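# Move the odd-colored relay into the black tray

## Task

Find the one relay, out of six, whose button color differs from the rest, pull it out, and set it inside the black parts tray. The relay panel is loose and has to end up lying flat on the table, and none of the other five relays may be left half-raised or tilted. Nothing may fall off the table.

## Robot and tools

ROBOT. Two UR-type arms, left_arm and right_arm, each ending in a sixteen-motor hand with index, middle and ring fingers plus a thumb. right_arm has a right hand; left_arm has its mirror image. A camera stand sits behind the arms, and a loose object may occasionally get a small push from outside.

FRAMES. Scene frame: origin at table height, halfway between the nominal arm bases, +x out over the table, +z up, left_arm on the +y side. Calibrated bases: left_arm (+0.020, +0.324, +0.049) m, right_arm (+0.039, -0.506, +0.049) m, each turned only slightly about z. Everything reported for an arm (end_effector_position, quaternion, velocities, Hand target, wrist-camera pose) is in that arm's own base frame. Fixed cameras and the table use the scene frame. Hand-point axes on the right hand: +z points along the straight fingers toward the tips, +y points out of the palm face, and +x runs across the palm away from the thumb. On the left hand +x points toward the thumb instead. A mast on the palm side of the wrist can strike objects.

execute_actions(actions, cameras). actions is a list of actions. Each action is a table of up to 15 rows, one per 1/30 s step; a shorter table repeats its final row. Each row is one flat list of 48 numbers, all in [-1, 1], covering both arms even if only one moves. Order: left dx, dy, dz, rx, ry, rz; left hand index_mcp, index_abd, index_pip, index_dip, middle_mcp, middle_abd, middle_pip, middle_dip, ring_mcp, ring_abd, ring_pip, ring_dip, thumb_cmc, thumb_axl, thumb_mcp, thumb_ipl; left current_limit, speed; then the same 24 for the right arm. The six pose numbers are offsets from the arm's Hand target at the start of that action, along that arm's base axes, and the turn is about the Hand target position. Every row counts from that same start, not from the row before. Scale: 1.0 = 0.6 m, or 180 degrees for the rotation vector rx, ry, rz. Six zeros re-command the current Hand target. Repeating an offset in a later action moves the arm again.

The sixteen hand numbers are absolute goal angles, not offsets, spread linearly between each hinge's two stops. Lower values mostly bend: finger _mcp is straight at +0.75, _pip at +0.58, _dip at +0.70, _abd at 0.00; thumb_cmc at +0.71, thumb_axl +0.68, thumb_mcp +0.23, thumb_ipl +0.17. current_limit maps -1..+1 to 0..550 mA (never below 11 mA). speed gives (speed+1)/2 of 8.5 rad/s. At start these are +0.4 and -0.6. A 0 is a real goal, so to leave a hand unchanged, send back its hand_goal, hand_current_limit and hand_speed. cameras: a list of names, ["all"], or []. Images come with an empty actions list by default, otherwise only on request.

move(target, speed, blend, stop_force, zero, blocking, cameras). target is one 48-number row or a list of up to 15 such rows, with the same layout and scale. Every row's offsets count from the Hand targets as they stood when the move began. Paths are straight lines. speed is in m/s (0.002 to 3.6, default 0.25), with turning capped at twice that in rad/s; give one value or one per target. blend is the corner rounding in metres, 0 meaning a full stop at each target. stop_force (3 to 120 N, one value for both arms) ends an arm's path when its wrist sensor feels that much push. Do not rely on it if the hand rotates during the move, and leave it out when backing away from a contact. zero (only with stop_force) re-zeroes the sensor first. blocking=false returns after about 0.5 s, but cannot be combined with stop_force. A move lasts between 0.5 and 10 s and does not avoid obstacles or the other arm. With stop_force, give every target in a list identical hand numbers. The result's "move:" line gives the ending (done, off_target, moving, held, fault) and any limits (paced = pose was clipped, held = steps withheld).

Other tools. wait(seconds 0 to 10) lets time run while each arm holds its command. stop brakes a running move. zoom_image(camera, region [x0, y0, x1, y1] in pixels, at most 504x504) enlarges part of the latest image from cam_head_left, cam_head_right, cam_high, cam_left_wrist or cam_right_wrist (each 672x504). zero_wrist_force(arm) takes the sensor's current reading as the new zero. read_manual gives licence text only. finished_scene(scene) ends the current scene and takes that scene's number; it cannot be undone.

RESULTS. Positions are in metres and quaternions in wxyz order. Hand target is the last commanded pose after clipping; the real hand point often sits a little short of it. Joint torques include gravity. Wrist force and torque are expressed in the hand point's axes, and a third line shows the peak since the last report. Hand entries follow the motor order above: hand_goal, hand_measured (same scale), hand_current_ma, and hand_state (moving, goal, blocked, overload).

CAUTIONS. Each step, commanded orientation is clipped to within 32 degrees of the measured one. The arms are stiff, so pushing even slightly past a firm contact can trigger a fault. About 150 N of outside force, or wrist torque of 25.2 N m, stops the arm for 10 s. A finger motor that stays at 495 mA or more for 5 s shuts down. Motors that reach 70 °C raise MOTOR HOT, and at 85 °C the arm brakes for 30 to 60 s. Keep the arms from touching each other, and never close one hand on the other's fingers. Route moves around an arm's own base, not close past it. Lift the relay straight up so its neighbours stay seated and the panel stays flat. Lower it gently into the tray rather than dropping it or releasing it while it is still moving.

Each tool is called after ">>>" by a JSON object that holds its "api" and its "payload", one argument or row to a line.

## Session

>>> {"api": "execute_actions", "payload": {
  "actions": []
}}

>>> {"api": "zoom_image", "payload": {
  "camera": "cam_high",
  "region": [200, 140, 480, 290]
}}

>>> {"api": "zoom_image", "payload": {
  "camera": "cam_head_right",
  "region": [150, 120, 400, 270]
}}

Scene clock: 0.00 s.
left_arm: end_effector_position=(+0.5312, +0.0399, +0.2800) hand_goal=(+0.754, +0.000, +0.576, +0.696, +0.754, +0.000, +0.576, +0.696, +0.754, +0.000, +0.576, +0.696, +0.714, +0.678, +0.226, +0.168) hand_measured=(+0.754, +0.000, +0.576, +0.696, +0.754, +0.000, +0.576, +0.696, +0.754, +0.000, +0.576, +0.696, +0.714, +0.678, +0.226, +0.168) hand_current_ma=(+0, +0, +0, +0, +0, +0, +0, +0, +0, +0, +0, +0, +0, +0, +0, +0) hand_state=(goal, goal, goal, goal, goal, goal, goal, goal, goal, goal, goal, goal, goal, goal, goal, goal) hand_current_limit=0.40 hand_speed=-0.60 end_effector_quat_wxyz=(+0.375, +0.473, +0.745, +0.285) | right_arm: end_effector_position=(+0.3724, +0.4723, +0.2576) hand_goal=(+0.754, +0.000, +0.576, +0.696, +0.754, +0.000, +0.576, +0.696, +0.754, +0.000, +0.576, +0.696, +0.714, +0.678, +0.226, +0.168) hand_measured=(+0.754, +0.000, +0.576, +0.696, +0.754, +0.000, +0.576, +0.696, +0.754, +0.000, +0.576, +0.696, +0.714, +0.678, +0.226, +0.168) hand_current_ma=(+0, +0, +0, +0, +0, +0, +0, +0, +0, +0, +0, +0, +0, +0, +0, +0) hand_state=(goal, goal, goal, goal, goal, goal, goal, goal, goal, goal, goal, goal, goal, goal, goal, goal) hand_current_limit=0.40 hand_speed=-0.60 end_effector_quat_wxyz=(-0.095, +0.803, +0.096, +0.581)
Joint positions: left_arm=[3.493 -1.558 -2.543 0.353 1.349 -0.205] | right_arm=[1.021 -1.117 1.921 -3.532 -2.267 1.888]
Joint velocities: within noise
Joint torques (N m): no reading
Wrist force (N): no reading
Wrist torque (N m): no reading
Wrist force, peak (N): no reading
Hand target: left_arm +0.5312, +0.0399, +0.2800; +0.375, +0.473, +0.745, +0.285 | right_arm +0.3724, +0.4723, +0.2576; -0.095, +0.803, +0.096, +0.581
camera_calibration:
cam_left_wrist: T_world_to_cam=[[-0.103847, -0.967812, -0.22925, 0.12513], [-0.975574, 0.14398, -0.165909, 0.513726], [0.193576, 0.206421, -0.959124, 0.283439], [0, 0, 0, 1]] pos_world=[0.459304, -0.0113722, 0.385771]
cam_right_wrist: T_world_to_cam=[[-0.0932732, -0.671901, -0.734744, 0.568899], [-0.930977, 0.320469, -0.174875, 0.197181], [0.352962, 0.667719, -0.655415, -0.147711], [0, 0, 0, 1]] pos_world=[0.28877, 0.417683, 0.355665]

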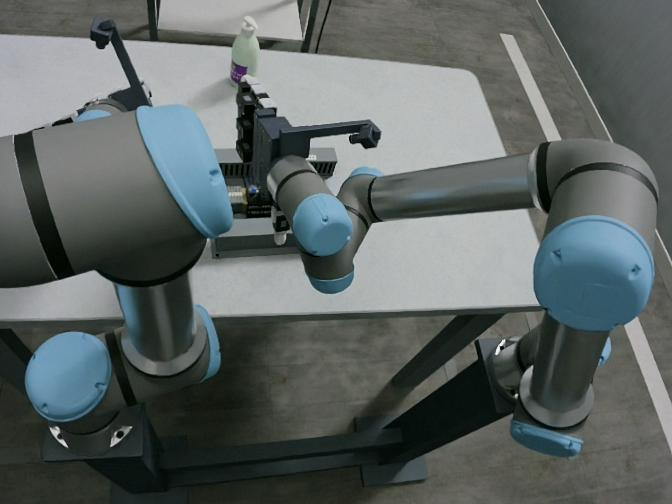

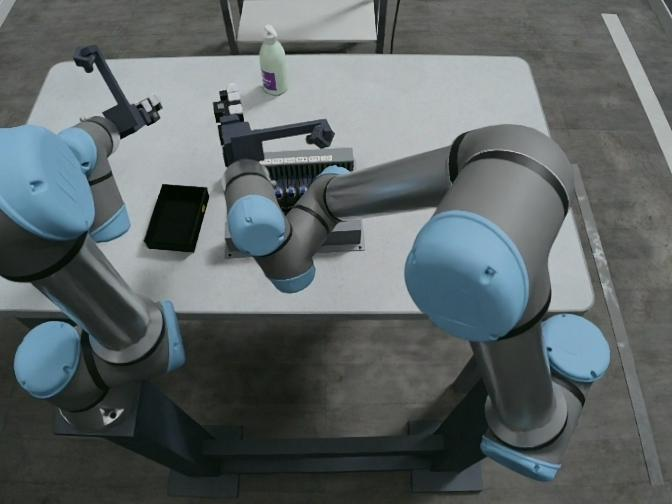

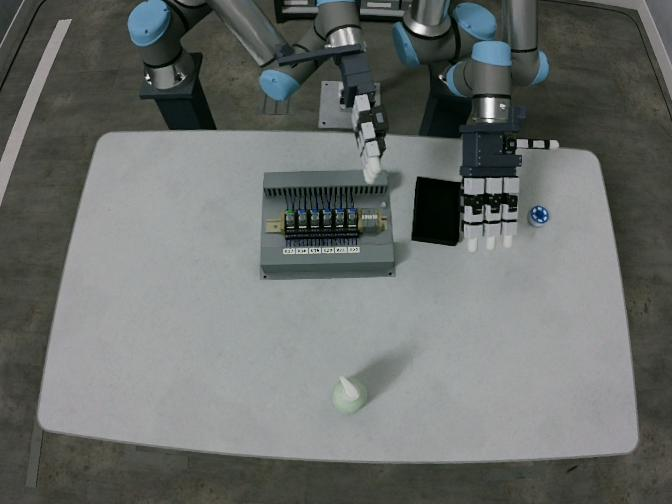

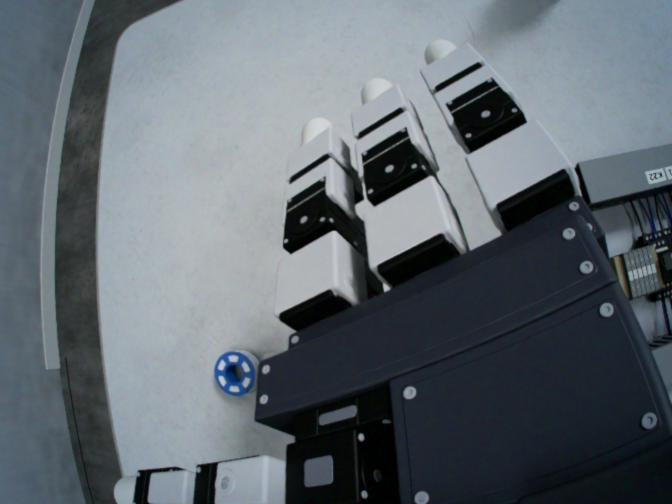

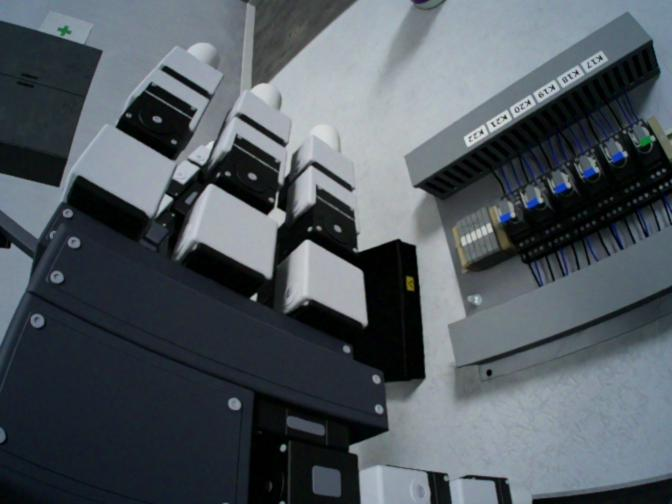

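Scaled by 1.800 from the camera's 672x504 image, which has a finer 960x720 frame.

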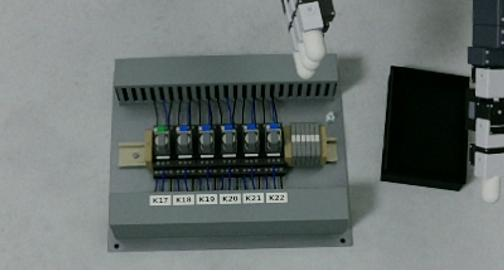

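Scaled by 2.016 from the camera's 672x504 image, which has a finer 960x720 frame.

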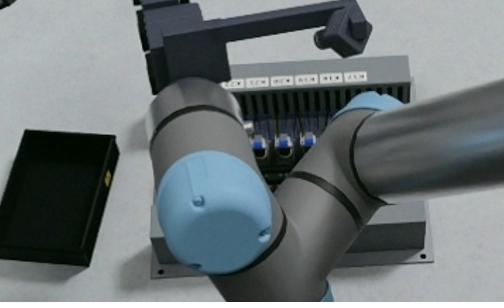

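>>> {"api": "execute_actions", "payload": {
  "actions": [],
  "cameras": ["all"]
}}

Scene clock: 1.30 s.
left_arm: end_effector_position=(+0.5312, +0.0399, +0.2800) hand_goal=(+0.754, +0.000, +0.576, +0.696, +0.754, +0.000, +0.576, +0.696, +0.754, +0.000, +0.576, +0.696, +0.714, +0.678, +0.226, +0.168) hand_measured=(+0.758, +0.000, +0.576, +0.696, +0.758, +0.000, +0.576, +0.696, +0.758, +0.000, +0.576, +0.696, +0.718, +0.678, +0.226, +0.168) hand_current_ma=(+22, +0, +3, +0, +20, +0, +3, +0, +21, +0, +3, +0, +19, -3, -1, -2) hand_state=(goal, goal, goal, goal, goal, goal, goal, goal, goal, goal, goal, goal, goal, goal, goal, goal) hand_current_limit=0.40 hand_speed=-0.60 end_effector_quat_wxyz=(+0.375, +0.473, +0.745, +0.285) | right_arm: end_effector_position=(+0.3724, +0.4723, +0.2576) hand_goal=(+0.754, +0.000, +0.576, +0.696, +0.754, +0.000, +0.576, +0.696, +0.754, +0.000, +0.576, +0.696, +0.714, +0.678, +0.226, +0.168) hand_measured=(+0.754, +0.002, +0.576, +0.696, +0.754, +0.002, +0.576, +0.696, +0.754, +0.002, +0.576, +0.696, +0.714, +0.678, +0.226, +0.168) hand_current_ma=(+0, +0, +0, +0, +0, +0, +0, +0, +0, +0, +0, +0, +0, +0, +0, +0) hand_state=(goal, goal, goal, goal, goal, goal, goal, goal, goal, goal, goal, goal, goal, goal, goal, goal) hand_current_limit=0.40 hand_speed=-0.60 end_effector_quat_wxyz=(-0.095, +0.803, +0.096, +0.581)
Joint positions: left_arm=[3.493 -1.558 -2.543 0.353 1.349 -0.205] | right_arm=[1.021 -1.117 1.921 -3.532 -2.267 1.888]
Joint velocities: within noise
Joint torques (N m): left_arm=[0.55 14.73 14.34 2.94 -0.19 0.17] | right_arm=[0.29 -38.7 -16.92 -2.33 -0.37 -0.33]
Wrist force (N): left_arm=[0.1 0.1 -0.4] | right_arm=[0.3 0.1 0.0]
Wrist torque (N m): left_arm=[0.04 -0.02 0.00] | right_arm=[0.00 -0.03 0.02]
Wrist force, peak (N): left_arm=[-0.3 0.4 0.0] | right_arm=[0.4 0.4 0.1]
Hand target: left_arm +0.5312, +0.0399, +0.2800; +0.375, +0.473, +0.745, +0.285 | right_arm +0.3724, +0.4723, +0.2576; -0.095, +0.803, +0.096, +0.581
camera_calibration:
cam_left_wrist: T_world_to_cam=[[-0.103847, -0.967812, -0.22925, 0.12513], [-0.975574, 0.14398, -0.165909, 0.513726], [0.193576, 0.206421, -0.959124, 0.283439], [0, 0, 0, 1]] pos_world=[0.459304, -0.0113722, 0.385771]
cam_right_wrist: T_world_to_cam=[[-0.0932732, -0.671901, -0.734744, 0.568899], [-0.930977, 0.320469, -0.174875, 0.197181], [0.352962, 0.667719, -0.655415, -0.147711], [0, 0, 0, 1]] pos_world=[0.28877, 0.417683, 0.355665]

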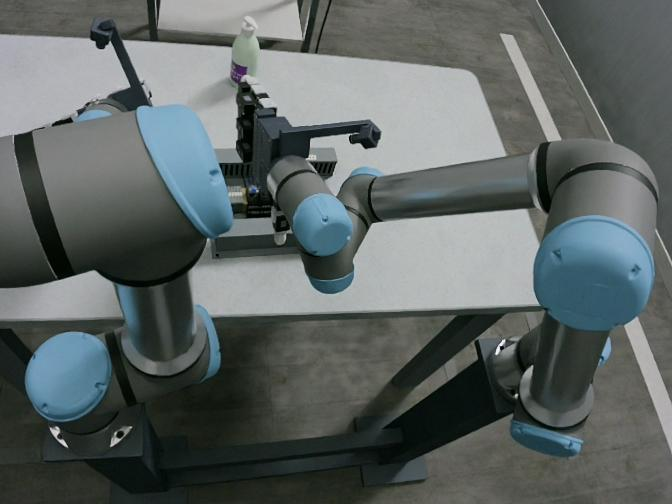

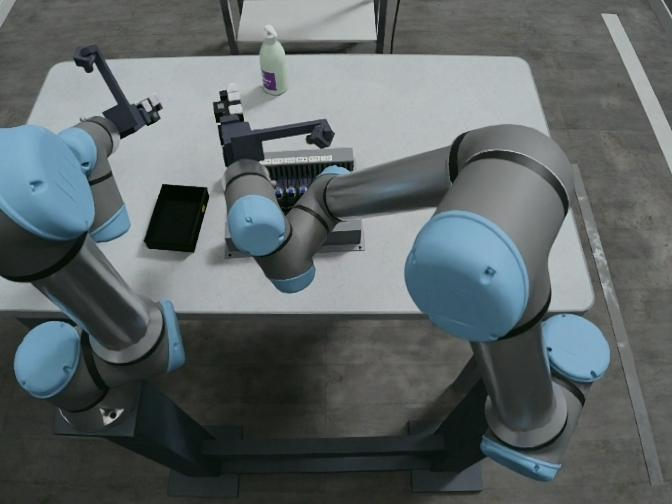

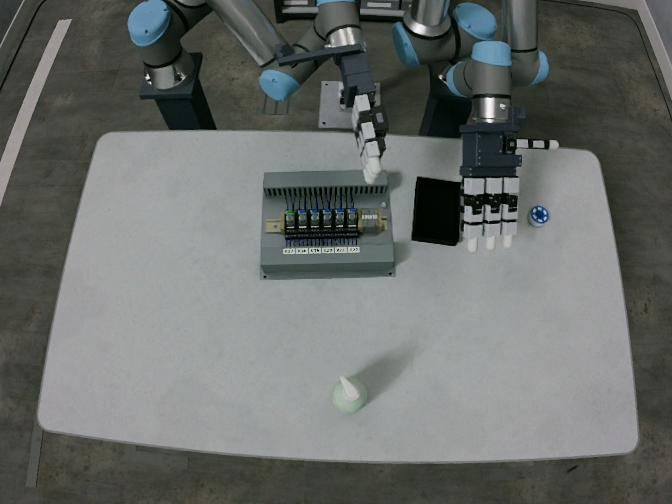

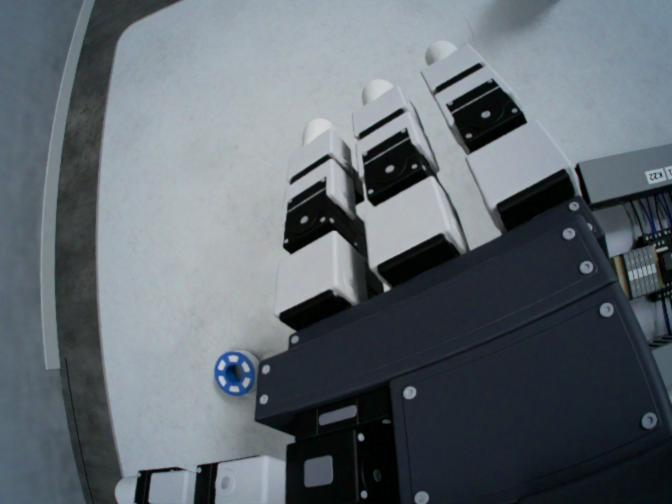

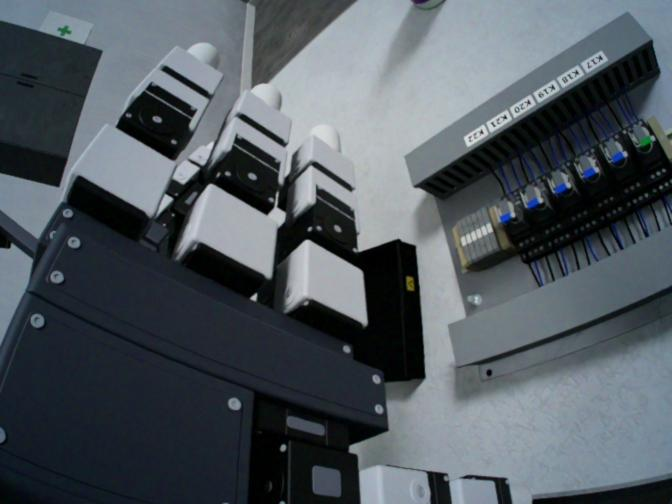

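>>> {"api": "zoom_image", "payload": {
  "camera": "cam_right_wrist",
  "region": [472, 100, 672, 260]
}}

>>> {"api": "zoom_image", "payload": {
  "camera": "cam_high",
  "region": [250, 160, 480, 290]
}}

Scaled by 2.520 from the camera's 672x504 image, which has a finer 960x720 frame.

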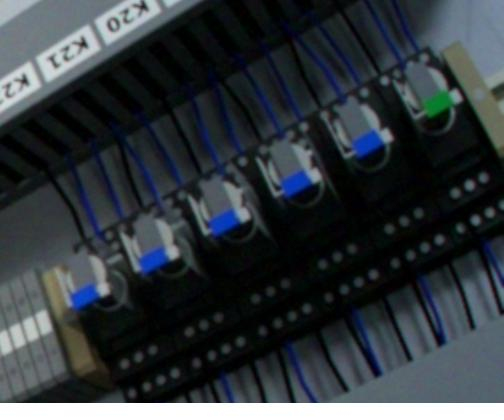

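Scaled by 2.191 from the camera's 672x504 image, which has a finer 960x720 frame.

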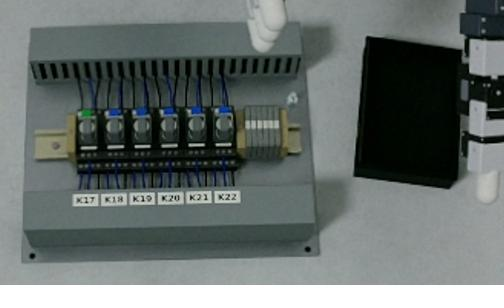

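>>> {"api": "move", "payload": {
  "target": [-0.092, 0.2835, 0.0333, 0, 0, 0, 0.754, 0, 0.576, 0.696, 0.754, 0, 0.576, 0.696, 0.754, 0, 0.576, 0.696, 0.714, 0.678, 0.226, 0.168, 0.4, -0.6, 0.1243, -0.1788, -0.0627, 0.2556, 0.3872, 0.2010, 0.7534, 0.53, -0.956, 0.913, 0.7534, -0.53, -0.956, 0.913, 1, -0.7, 1, 1, 0.714, 0.678, 0.226, 0.168, 0.4, -0.6],
  "speed": 0.35,
  "cameras": ["cam_right_wrist", "cam_head_right", "cam_high", "cam_head_left"]
}}

Scene clock: 9.43 s.
left_arm: end_effector_position=(+0.4760, +0.2099, +0.3000) hand_goal=(+0.754, +0.000, +0.576, +0.696, +0.754, +0.000, +0.576, +0.696, +0.754, +0.000, +0.576, +0.696, +0.714, +0.678, +0.226, +0.168) hand_measured=(+0.760, +0.000, +0.576, +0.696, +0.758, +0.000, +0.576, +0.696, +0.758, +0.000, +0.576, +0.696, +0.718, +0.678, +0.226, +0.168) hand_current_ma=(+23, +0, +3, +0, +21, +0, +3, +0, +22, +0, +3, +0, +19, -3, -1, -2) hand_state=(goal, goal, goal, goal, goal, goal, goal, goal, goal, goal, goal, goal, goal, goal, goal, goal) hand_current_limit=0.40 hand_speed=-0.60 end_effector_quat_wxyz=(+0.375, +0.473, +0.745, +0.285) | right_arm: end_effector_position=(+0.4470, +0.3651, +0.2200) hand_goal=(+0.754, +0.530, -0.956, +0.914, +0.754, -0.530, -0.956, +0.914, +1.000, -0.700, +1.000, +1.000, +0.714, +0.678, +0.226, +0.168) hand_measured=(+0.750, +0.530, -0.952, +0.912, +0.750, -0.526, -0.952, +0.912, +0.994, -0.696, +0.998, +0.998, +0.708, +0.678, +0.226, +0.168) hand_current_ma=(-2, +0, +2, -1, -1, +1, +2, -1, -4, +1, -1, -1, -3, +0, +0, +0) hand_state=(goal, goal, goal, goal, goal, goal, goal, goal, goal, goal, goal, goal, goal, goal, goal, goal) hand_current_limit=0.40 hand_speed=-0.60 end_effector_quat_wxyz=(-0.573, +0.818, +0.034, -0.024)
Joint positions: left_arm=[4.135 -1.335 -2.583 -0.052 0.855 0.265] | right_arm=[0.097 -1.41 1.968 -2.166 -0.349 1.612]
Joint torques (N m): left_arm=[11.28 18.42 26.76 0.41 -2.35 1.69] | right_arm=[-14.44 -19.96 -31.67 -0.12 3.03 -1.76]
Wrist force (N): left_arm=[-0.2 0.2 -0.1] | right_arm=[-0.3 1.0 0.7]
Wrist torque (N m): left_arm=[0.06 0.03 -0.15] | right_arm=[0.05 0.16 -0.04]
Wrist force, peak (N): left_arm=[-0.8 0.1 0.1] | right_arm=[-0.1 1.3 0.9]
Hand target: left_arm +0.4760, +0.2100, +0.3000; +0.375, +0.473, +0.745, +0.285 | right_arm +0.4470, +0.3651, +0.2200; -0.573, +0.818, +0.034, -0.024
Off the commanded pose: left_arm 0.000 m, 0 deg | right_arm 0.000 m, 0 deg.
move: done
camera_calibration:
cam_right_wrist: T_world_to_cam=[[-0.733128, -0.318945, -0.600664, 0.60378], [-0.396695, -0.516849, 0.758617, 0.155818], [-0.55241, 0.794444, 0.252392, 0.0316778], [0, 0, 0, 1]] pos_world=[0.521959, 0.24794, 0.236468]
Images, in order (width x height): cam_head_left 672x504, cam_head_right 672x504, cam_high 672x504, cam_right_wrist 672x504.

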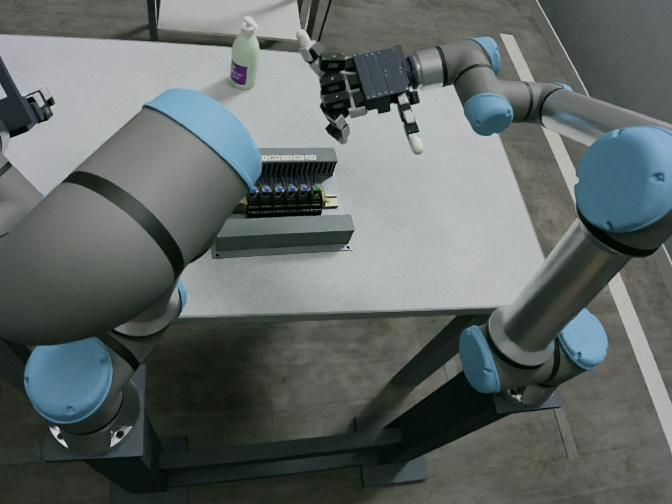

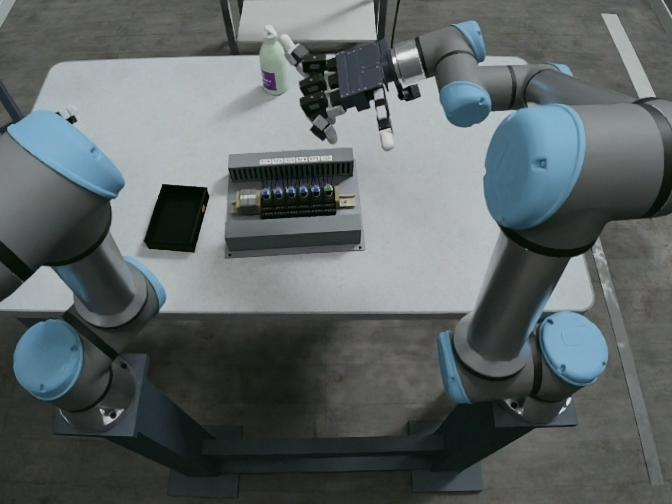

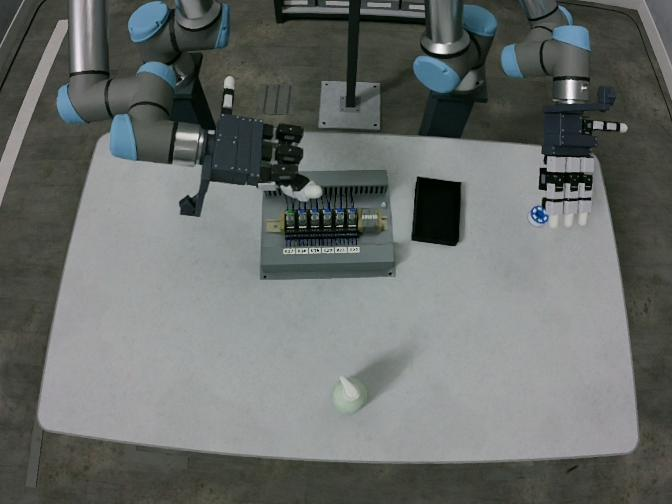

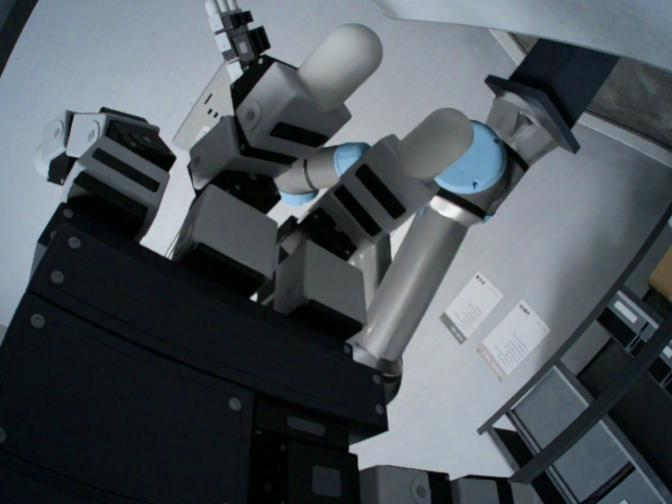

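>>> {"api": "move", "payload": {
  "target": [0, 0, 0, 0, 0, 0, 0.754, 0, 0.576, 0.696, 0.754, 0, 0.576, 0.696, 0.754, 0, 0.576, 0.696, 0.714, 0.678, 0.226, 0.168, 0.4, -0.6, 0, -0.1083, -0.1667, 0, 0, 0, 0.7534, 0.53, -0.956, 0.913, 0.7534, -0.53, -0.956, 0.913, 1, -0.7, 1, 1, 0.714, 0.678, 0.226, 0.168, 0.4, -0.6],
  "speed": 0.3,
  "cameras": ["cam_right_wrist", "cam_head_right"]
}}

>>> {"api": "zoom_image", "payload": {
  "camera": "cam_right_wrist",
  "region": [290, 0, 550, 200]
}}

>>> {"api": "zoom_image", "payload": {
  "camera": "cam_head_right",
  "region": [210, 130, 390, 270]
}}

Scene clock: 11.57 s.
left_arm: end_effector_position=(+0.4760, +0.2100, +0.3000) hand_goal=(+0.754, +0.000, +0.576, +0.696, +0.754, +0.000, +0.576, +0.696, +0.754, +0.000, +0.576, +0.696, +0.714, +0.678, +0.226, +0.168) hand_measured=(+0.760, +0.000, +0.576, +0.696, +0.758, +0.000, +0.576, +0.696, +0.758, +0.000, +0.576, +0.696, +0.718, +0.678, +0.226, +0.168) hand_current_ma=(+23, +0, +3, +0, +21, +0, +3, +0, +22, +0, +3, +0, +19, -3, -1, -2) hand_state=(goal, goal, goal, goal, goal, goal, goal, goal, goal, goal, goal, goal, goal, goal, goal, goal) hand_current_limit=0.40 hand_speed=-0.60 end_effector_quat_wxyz=(+0.375, +0.473, +0.745, +0.285) | right_arm: end_effector_position=(+0.4470, +0.3001, +0.1200) hand_goal=(+0.754, +0.530, -0.956, +0.914, +0.754, -0.530, -0.956, +0.914, +1.000, -0.700, +1.000, +1.000, +0.714, +0.678, +0.226, +0.168) hand_measured=(+0.750, +0.530, -0.952, +0.912, +0.750, -0.526, -0.952, +0.912, +0.994, -0.696, +0.998, +0.998, +0.708, +0.678, +0.226, +0.168) hand_current_ma=(-2, +0, +2, -1, -2, +1, +2, -1, -4, +1, -1, -1, -4, +0, +0, +0) hand_state=(goal, goal, goal, goal, goal, goal, goal, goal, goal, goal, goal, goal, goal, goal, goal, goal) hand_current_limit=0.40 hand_speed=-0.60 end_effector_quat_wxyz=(-0.573, +0.818, +0.034, -0.024)
Joint positions: left_arm=[4.135 -1.335 -2.583 -0.052 0.855 0.265] | right_arm=[-0.036 -1.337 2.085 -2.004 -0.368 1.236]
Joint torques (N m): left_arm=[11.17 19 27.62 0.39 -2.07 1.6] | right_arm=[-13.41 -20.33 -29.87 0.11 0.4 -1.32]
Wrist force (N): left_arm=[0.0 0.3 0.2] | right_arm=[-0.1 0.9 0.5]
Wrist torque (N m): left_arm=[0.05 0.02 -0.14] | right_arm=[0.07 0.14 -0.02]
Wrist force, peak (N): left_arm=[-0.7 0.2 0.1] | right_arm=[-0.2 2.1 0.6]
Hand target: left_arm +0.4760, +0.2100, +0.3000; +0.375, +0.473, +0.745, +0.285 | right_arm +0.4470, +0.3001, +0.1200; -0.573, +0.818, +0.034, -0.024
Off the commanded pose: left_arm 0.000 m, 0 deg | right_arm 0.000 m, 0 deg.
move: done
camera_calibration:
cam_right_wrist: T_world_to_cam=[[-0.733096, -0.319152, -0.600594, 0.523099], [-0.396578, -0.516814, 0.758702, 0.198097], [-0.552536, 0.794384, 0.252306, 0.10862], [0, 0, 0, 1]] pos_world=[0.52206, 0.183041, 0.136468]
Images, in order (width x height): cam_head_right 672x504, cam_right_wrist 672x504.

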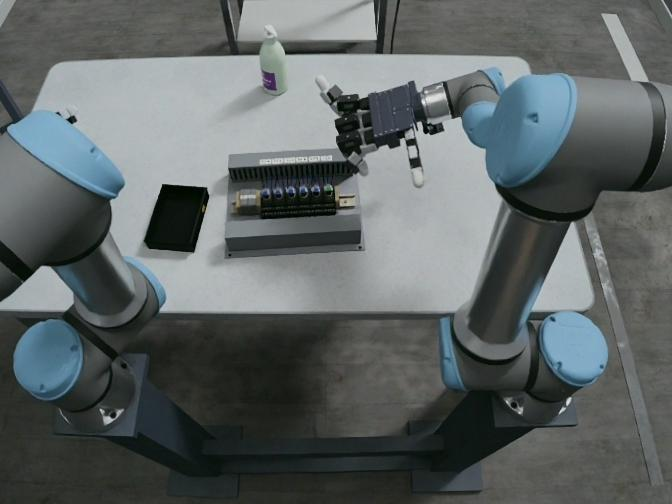

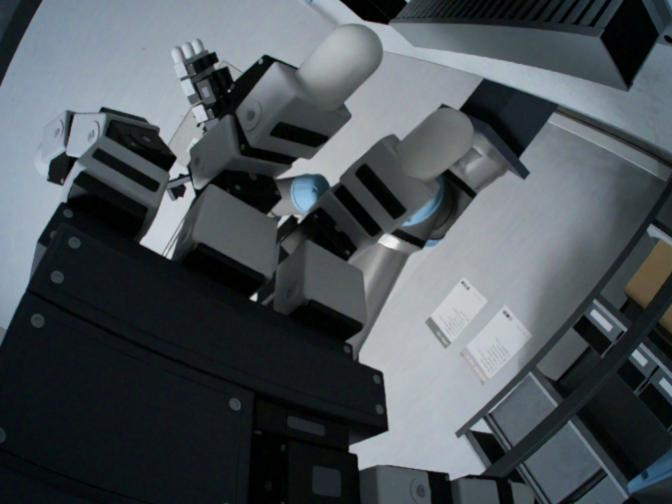

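Scaled by 1.938 from the camera's 672x504 image, which has a finer 960x720 frame.

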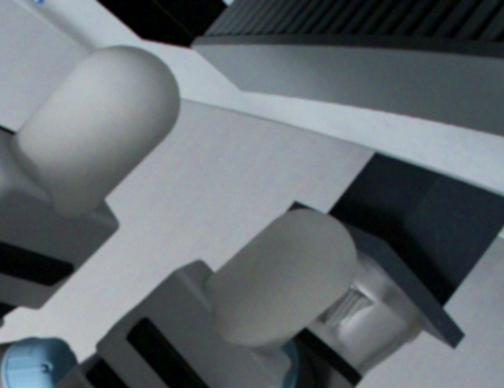

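Scaled by 2.800 from the camera's 672x504 image, which has a finer 960x720 frame.

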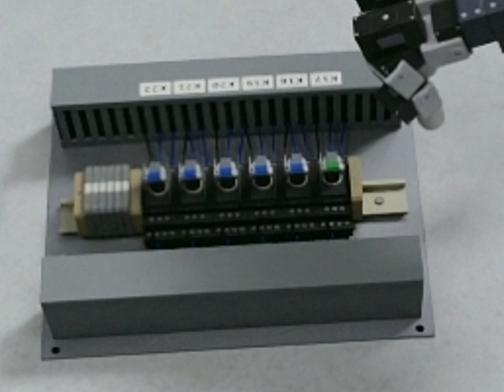

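>>> {"api": "move", "payload": {
  "target": [0, 0, 0, 0, 0, 0, 0.754, 0, 0.576, 0.696, 0.754, 0, 0.576, 0.696, 0.754, 0, 0.576, 0.696, 0.714, 0.678, 0.226, 0.168, 0.4, -0.6, 0, -0.0667, -0.1, 0, 0, 0, 0.7534, 0.53, -0.956, 0.913, 0.7534, -0.53, -0.956, 0.913, 1, -0.7, 1, 1, 0.714, 0.678, 0.226, 0.168, 0.4, -0.6],
  "speed": 0.3,
  "cameras": ["cam_right_wrist", "cam_head_right"]
}}

>>> {"api": "zoom_image", "payload": {
  "camera": "cam_right_wrist",
  "region": [290, 0, 550, 200]
}}

Scene clock: 13.30 s.
left_arm: end_effector_position=(+0.4760, +0.2100, +0.3000) hand_goal=(+0.754, +0.000, +0.576, +0.696, +0.754, +0.000, +0.576, +0.696, +0.754, +0.000, +0.576, +0.696, +0.714, +0.678, +0.226, +0.168) hand_measured=(+0.760, +0.000, +0.576, +0.696, +0.758, +0.000, +0.576, +0.696, +0.758, +0.000, +0.576, +0.696, +0.718, +0.678, +0.226, +0.168) hand_current_ma=(+23, +0, +3, +0, +21, +0, +3, +0, +22, +0, +3, +0, +19, -3, -1, -2) hand_state=(goal, goal, goal, goal, goal, goal, goal, goal, goal, goal, goal, goal, goal, goal, goal, goal) hand_current_limit=0.40 hand_speed=-0.60 end_effector_quat_wxyz=(+0.375, +0.473, +0.745, +0.285) | right_arm: end_effector_position=(+0.4470, +0.2601, +0.0601) hand_goal=(+0.754, +0.530, -0.956, +0.914, +0.754, -0.530, -0.956, +0.914, +1.000, -0.700, +1.000, +1.000, +0.714, +0.678, +0.226, +0.168) hand_measured=(+0.750, +0.530, -0.952, +0.912, +0.750, -0.526, -0.952, +0.912, +0.994, -0.696, +0.998, +0.998, +0.708, +0.678, +0.226, +0.168) hand_current_ma=(-2, +0, +2, -1, -2, +1, +2, -1, -4, +1, -1, -1, -4, +0, +0, +0) hand_state=(goal, goal, goal, goal, goal, goal, goal, goal, goal, goal, goal, goal, goal, goal, goal, goal) hand_current_limit=0.40 hand_speed=-0.60 end_effector_quat_wxyz=(-0.573, +0.818, +0.034, -0.024)
Joint positions: left_arm=[4.135 -1.335 -2.583 -0.052 0.855 0.265] | right_arm=[-0.12 -1.254 2.124 -1.935 -0.402 1.031]
Joint torques (N m): left_arm=[10.66 18.3 27.31 0.41 -2.21 1.63] | right_arm=[-13.31 -22.34 -26.74 0.2 0.14 -1.59]
Wrist force (N): left_arm=[-0.5 0.1 0.0] | right_arm=[-0.3 0.8 0.5]
Wrist torque (N m): left_arm=[0.05 0.07 -0.17] | right_arm=[0.03 0.16 -0.03]
Wrist force, peak (N): left_arm=[-0.7 0.4 0.1] | right_arm=[-0.2 1.7 0.7]
Hand target: left_arm +0.4760, +0.2100, +0.3000; +0.375, +0.473, +0.745, +0.285 | right_arm +0.4470, +0.2601, +0.0600; -0.573, +0.818, +0.034, -0.024
Off the commanded pose: left_arm 0.000 m, 0 deg | right_arm 0.000 m, 0 deg.
move: done
camera_calibration:
cam_right_wrist: T_world_to_cam=[[-0.733088, -0.319162, -0.600598, 0.474356], [-0.396514, -0.516907, 0.758673, 0.222853], [-0.552593, 0.794319, 0.252386, 0.155541], [0, 0, 0, 1]] pos_world=[0.52206, 0.143041, 0.0765679]
Images, in order (width x height): cam_head_right 672x504, cam_right_wrist 672x504.

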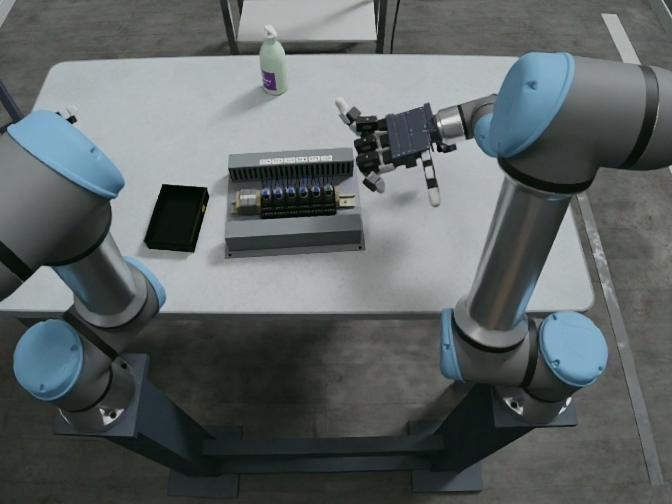

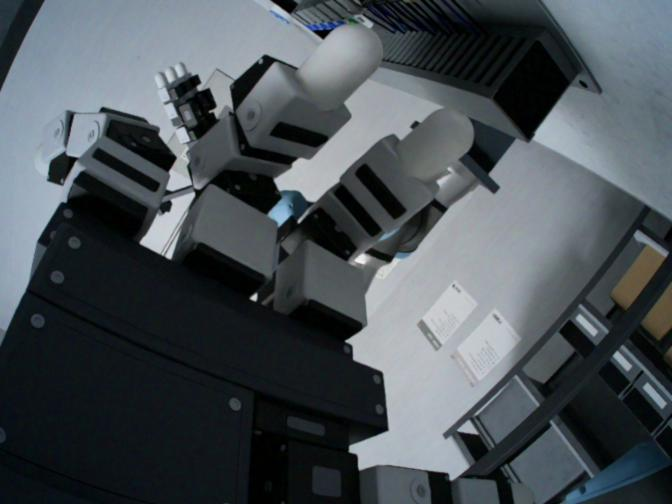

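Scaled by 1.938 from the camera's 672x504 image, which has a finer 960x720 frame.

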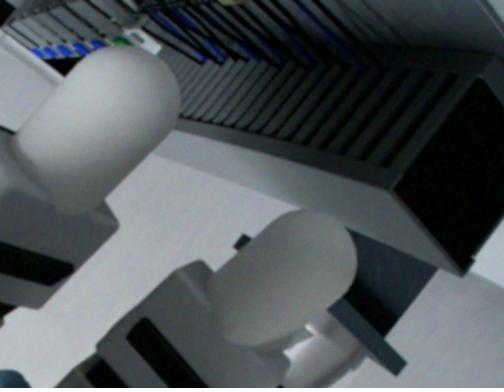

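>>> {"api": "zoom_image", "payload": {
  "camera": "cam_right_wrist",
  "region": [290, 0, 390, 50]
}}

>>> {"api": "zoom_image", "payload": {
  "camera": "cam_head_right",
  "region": [220, 140, 370, 260]
}}

Scaled by 5.040 from the camera's 672x504 image, which has a finer 960x720 frame.

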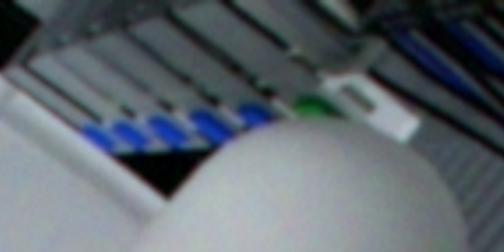

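Scaled by 3.360 from the camera's 672x504 image, which has a finer 960x720 frame.

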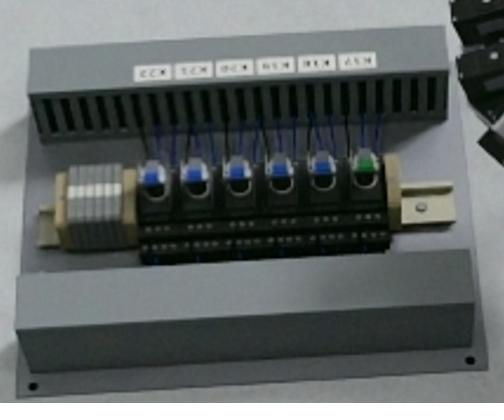

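>>> {"api": "move", "payload": {
  "target": [
    [0, 0, 0, 0, 0, 0, 0.754, 0, 0.576, 0.696, 0.754, 0, 0.576, 0.696, 0.754, 0, 0.576, 0.696, 0.714, 0.678, 0.226, 0.168, 0.4, -0.6, -0.0022, 0.12, 0.0667, 0, 0, 0, 0.7534, 0.53, -0.956, 0.913, 0.7534, -0.53, -0.956, 0.913, 1, -0.7, 1, 1, 0.714, 0.678, 0.226, 0.168, 0.4, -0.6],
    [0, 0, 0, 0, 0, 0, 0.754, 0, 0.576, 0.696, 0.754, 0, 0.576, 0.696, 0.754, 0, 0.576, 0.696, 0.714, 0.678, 0.226, 0.168, 0.4, -0.6, -0.0022, 0.1827, 0, 0, 0, 0, 0.7534, 0.53, -0.956, 0.913, 0.7534, -0.53, -0.956, 0.913, 1, -0.7, 1, 1, 0.714, 0.678, 0.226, 0.168, 0.4, -0.6]
  ],
  "speed": 0.2,
  "blend": [0.02, 0],
  "cameras": ["cam_right_wrist", "cam_head_right", "cam_head_left", "cam_high"]
}}

>>> {"api": "zoom_image", "payload": {
  "camera": "cam_head_right",
  "region": [270, 130, 390, 220]
}}

>>> {"api": "zoom_image", "payload": {
  "camera": "cam_right_wrist",
  "region": [290, 0, 500, 170]
}}

>>> {"api": "zoom_image", "payload": {
  "camera": "cam_high",
  "region": [240, 150, 390, 270]
}}

>>> {"api": "zoom_image", "payload": {
  "camera": "cam_head_left",
  "region": [230, 130, 390, 250]
}}

Scene clock: 17.37 s.
left_arm: end_effector_position=(+0.4760, +0.2100, +0.3000) hand_goal=(+0.754, +0.000, +0.576, +0.696, +0.754, +0.000, +0.576, +0.696, +0.754, +0.000, +0.576, +0.696, +0.714, +0.678, +0.226, +0.168) hand_measured=(+0.760, +0.000, +0.576, +0.696, +0.758, +0.000, +0.576, +0.696, +0.758, +0.000, +0.576, +0.696, +0.718, +0.678, +0.226, +0.168) hand_current_ma=(+23, +0, +3, +0, +21, +0, +3, +0, +22, +0, +3, +0, +19, -3, -1, -2) hand_state=(goal, goal, goal, goal, goal, goal, goal, goal, goal, goal, goal, goal, goal, goal, goal, goal) hand_current_limit=0.40 hand_speed=-0.60 end_effector_quat_wxyz=(+0.375, +0.473, +0.745, +0.285) | right_arm: end_effector_position=(+0.4457, +0.3697, +0.0600) hand_goal=(+0.754, +0.530, -0.956, +0.914, +0.754, -0.530, -0.956, +0.914, +1.000, -0.700, +1.000, +1.000, +0.714, +0.678, +0.226, +0.168) hand_measured=(+0.750, +0.530, -0.952, +0.912, +0.750, -0.526, -0.952, +0.912, +0.994, -0.696, +0.998, +0.998, +0.708, +0.678, +0.226, +0.168) hand_current_ma=(-2, +0, +2, -1, -2, +1, +2, -1, -4, +1, -1, -1, -4, +0, +0, +0) hand_state=(goal, goal, goal, goal, goal, goal, goal, goal, goal, goal, goal, goal, goal, goal, goal, goal) hand_current_limit=0.40 hand_speed=-0.60 end_effector_quat_wxyz=(-0.573, +0.818, +0.034, -0.024)
Joint positions: left_arm=[4.135 -1.335 -2.583 -0.052 0.855 0.265] | right_arm=[0.106 -1.107 2.109 -2.634 -0.35 1.637]
Joint torques (N m): left_arm=[10.45 18.97 27.74 0.54 -2.24 1.64] | right_arm=[13.03 -27.59 -2.83 -4.54 0.51 1.58]
Wrist force (N): left_arm=[-0.4 0.1 0.1] | right_arm=[-0.1 0.7 0.7]
Wrist torque (N m): left_arm=[0.04 0.07 -0.17] | right_arm=[0.02 0.15 -0.26]
Wrist force, peak (N): left_arm=[-0.7 0.4 0.0] | right_arm=[-0.2 1.3 1.5]
Hand target: left_arm +0.4760, +0.2100, +0.3000; +0.375, +0.473, +0.745, +0.285 | right_arm +0.4457, +0.3697, +0.0600; -0.573, +0.818, +0.034, -0.024
Off the commanded pose: left_arm 0.000 m, 0 deg | right_arm 0.000 m, 0 deg.
move: done
camera_calibration:
cam_right_wrist: T_world_to_cam=[[-0.733047, -0.319403, -0.60052, 0.508357], [-0.396156, -0.517192, 0.758666, 0.278954], [-0.552904, 0.794037, 0.252592, 0.0680089], [0, 0, 0, 1]] pos_world=[0.520761, 0.252642, 0.0764671]
Images, in order (width x height): cam_head_left 672x504, cam_head_right 672x504, cam_high 672x504, cam_right_wrist 672x504.

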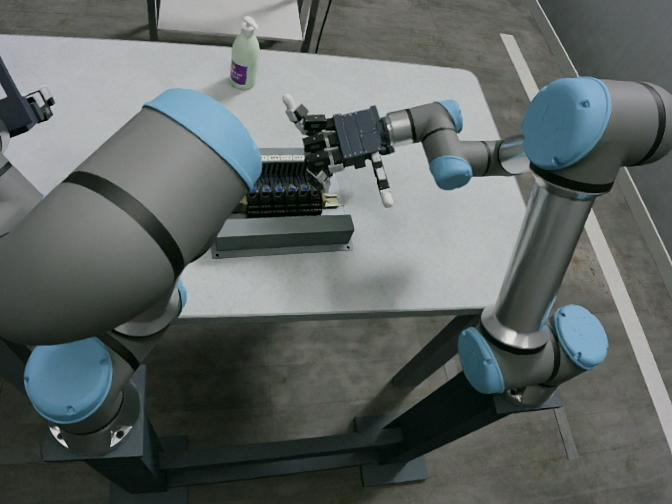

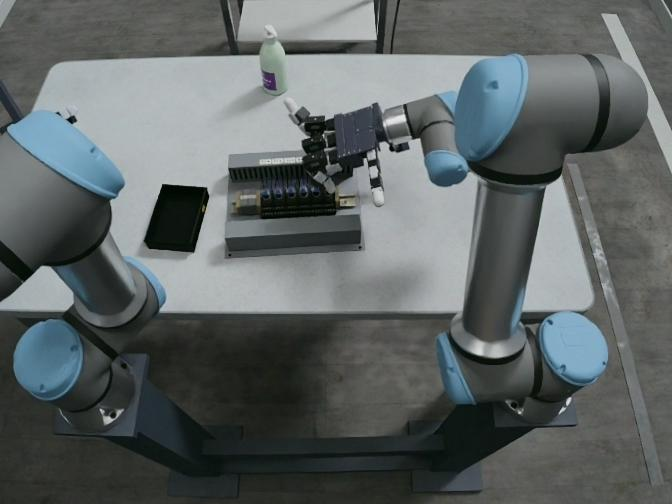

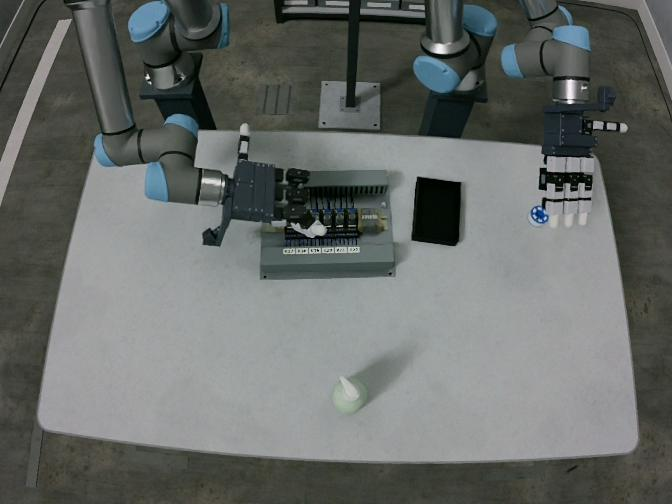

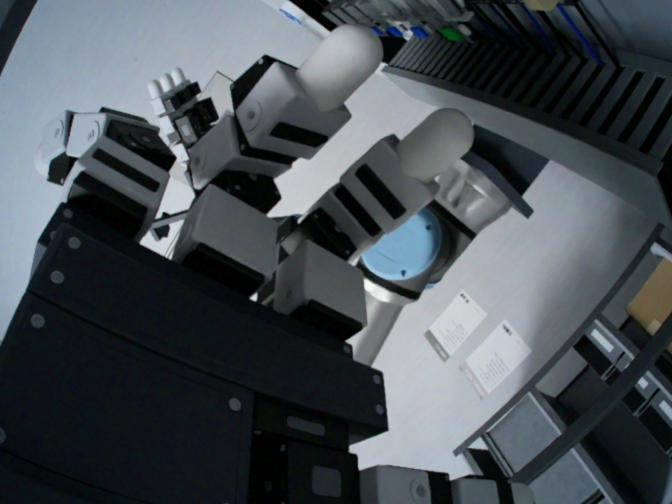

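Scaled by 4.200 from the camera's 672x504 image, which has a finer 960x720 frame.

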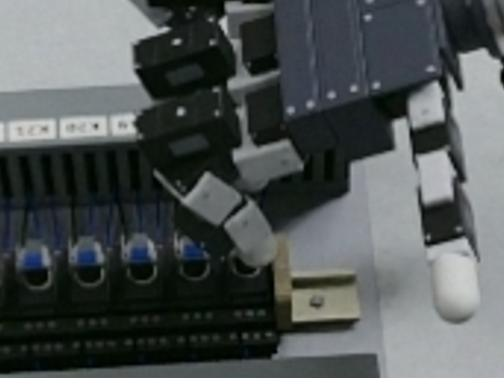

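Scaled by 2.400 from the camera's 672x504 image, which has a finer 960x720 frame.

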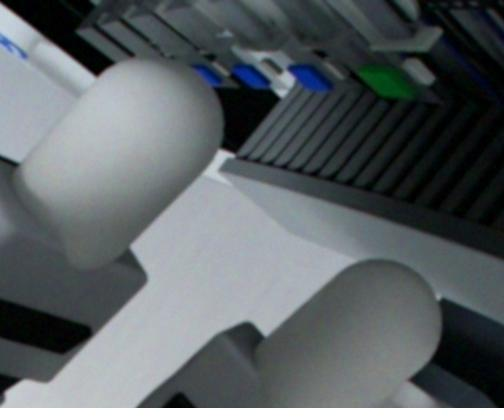

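Scaled by 3.360 from the camera's 672x504 image, which has a finer 960x720 frame.

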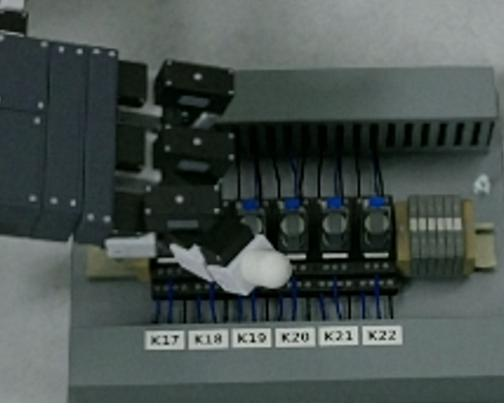

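Scaled by 3.150 from the camera's 672x504 image, which has a finer 960x720 frame.

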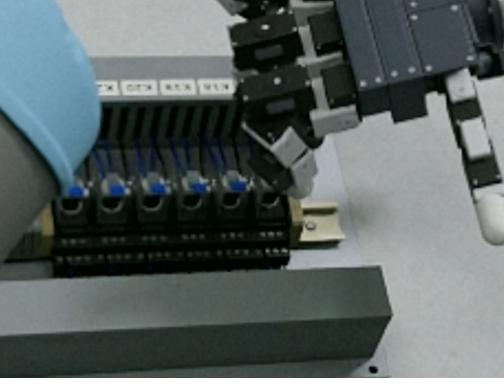

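>>> {"api": "zoom_image", "payload": {
  "camera": "cam_head_right",
  "region": [295, 160, 365, 220]
}}

>>> {"api": "zoom_image", "payload": {
  "camera": "cam_head_left",
  "region": [290, 165, 350, 215]
}}

Scaled by 7.200 from the camera's 672x504 image, which has a finer 960x720 frame.

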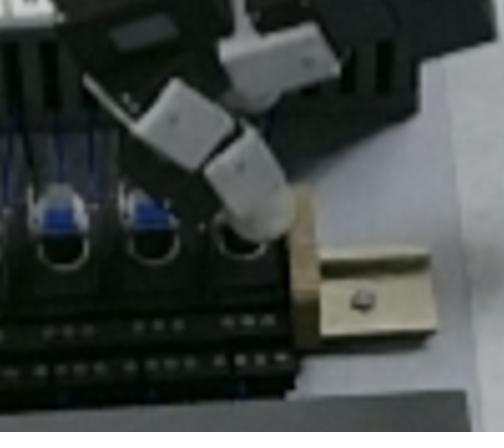

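Scaled by 8.400 from the camera's 672x504 image, which has a finer 960x720 frame.

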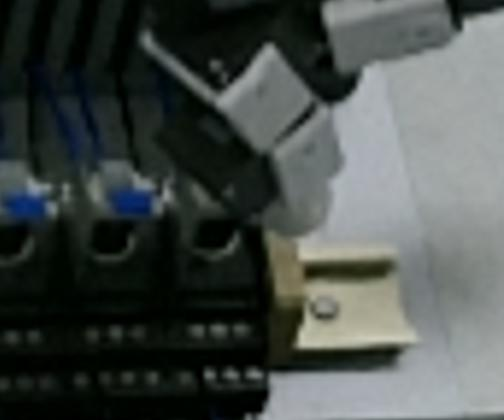

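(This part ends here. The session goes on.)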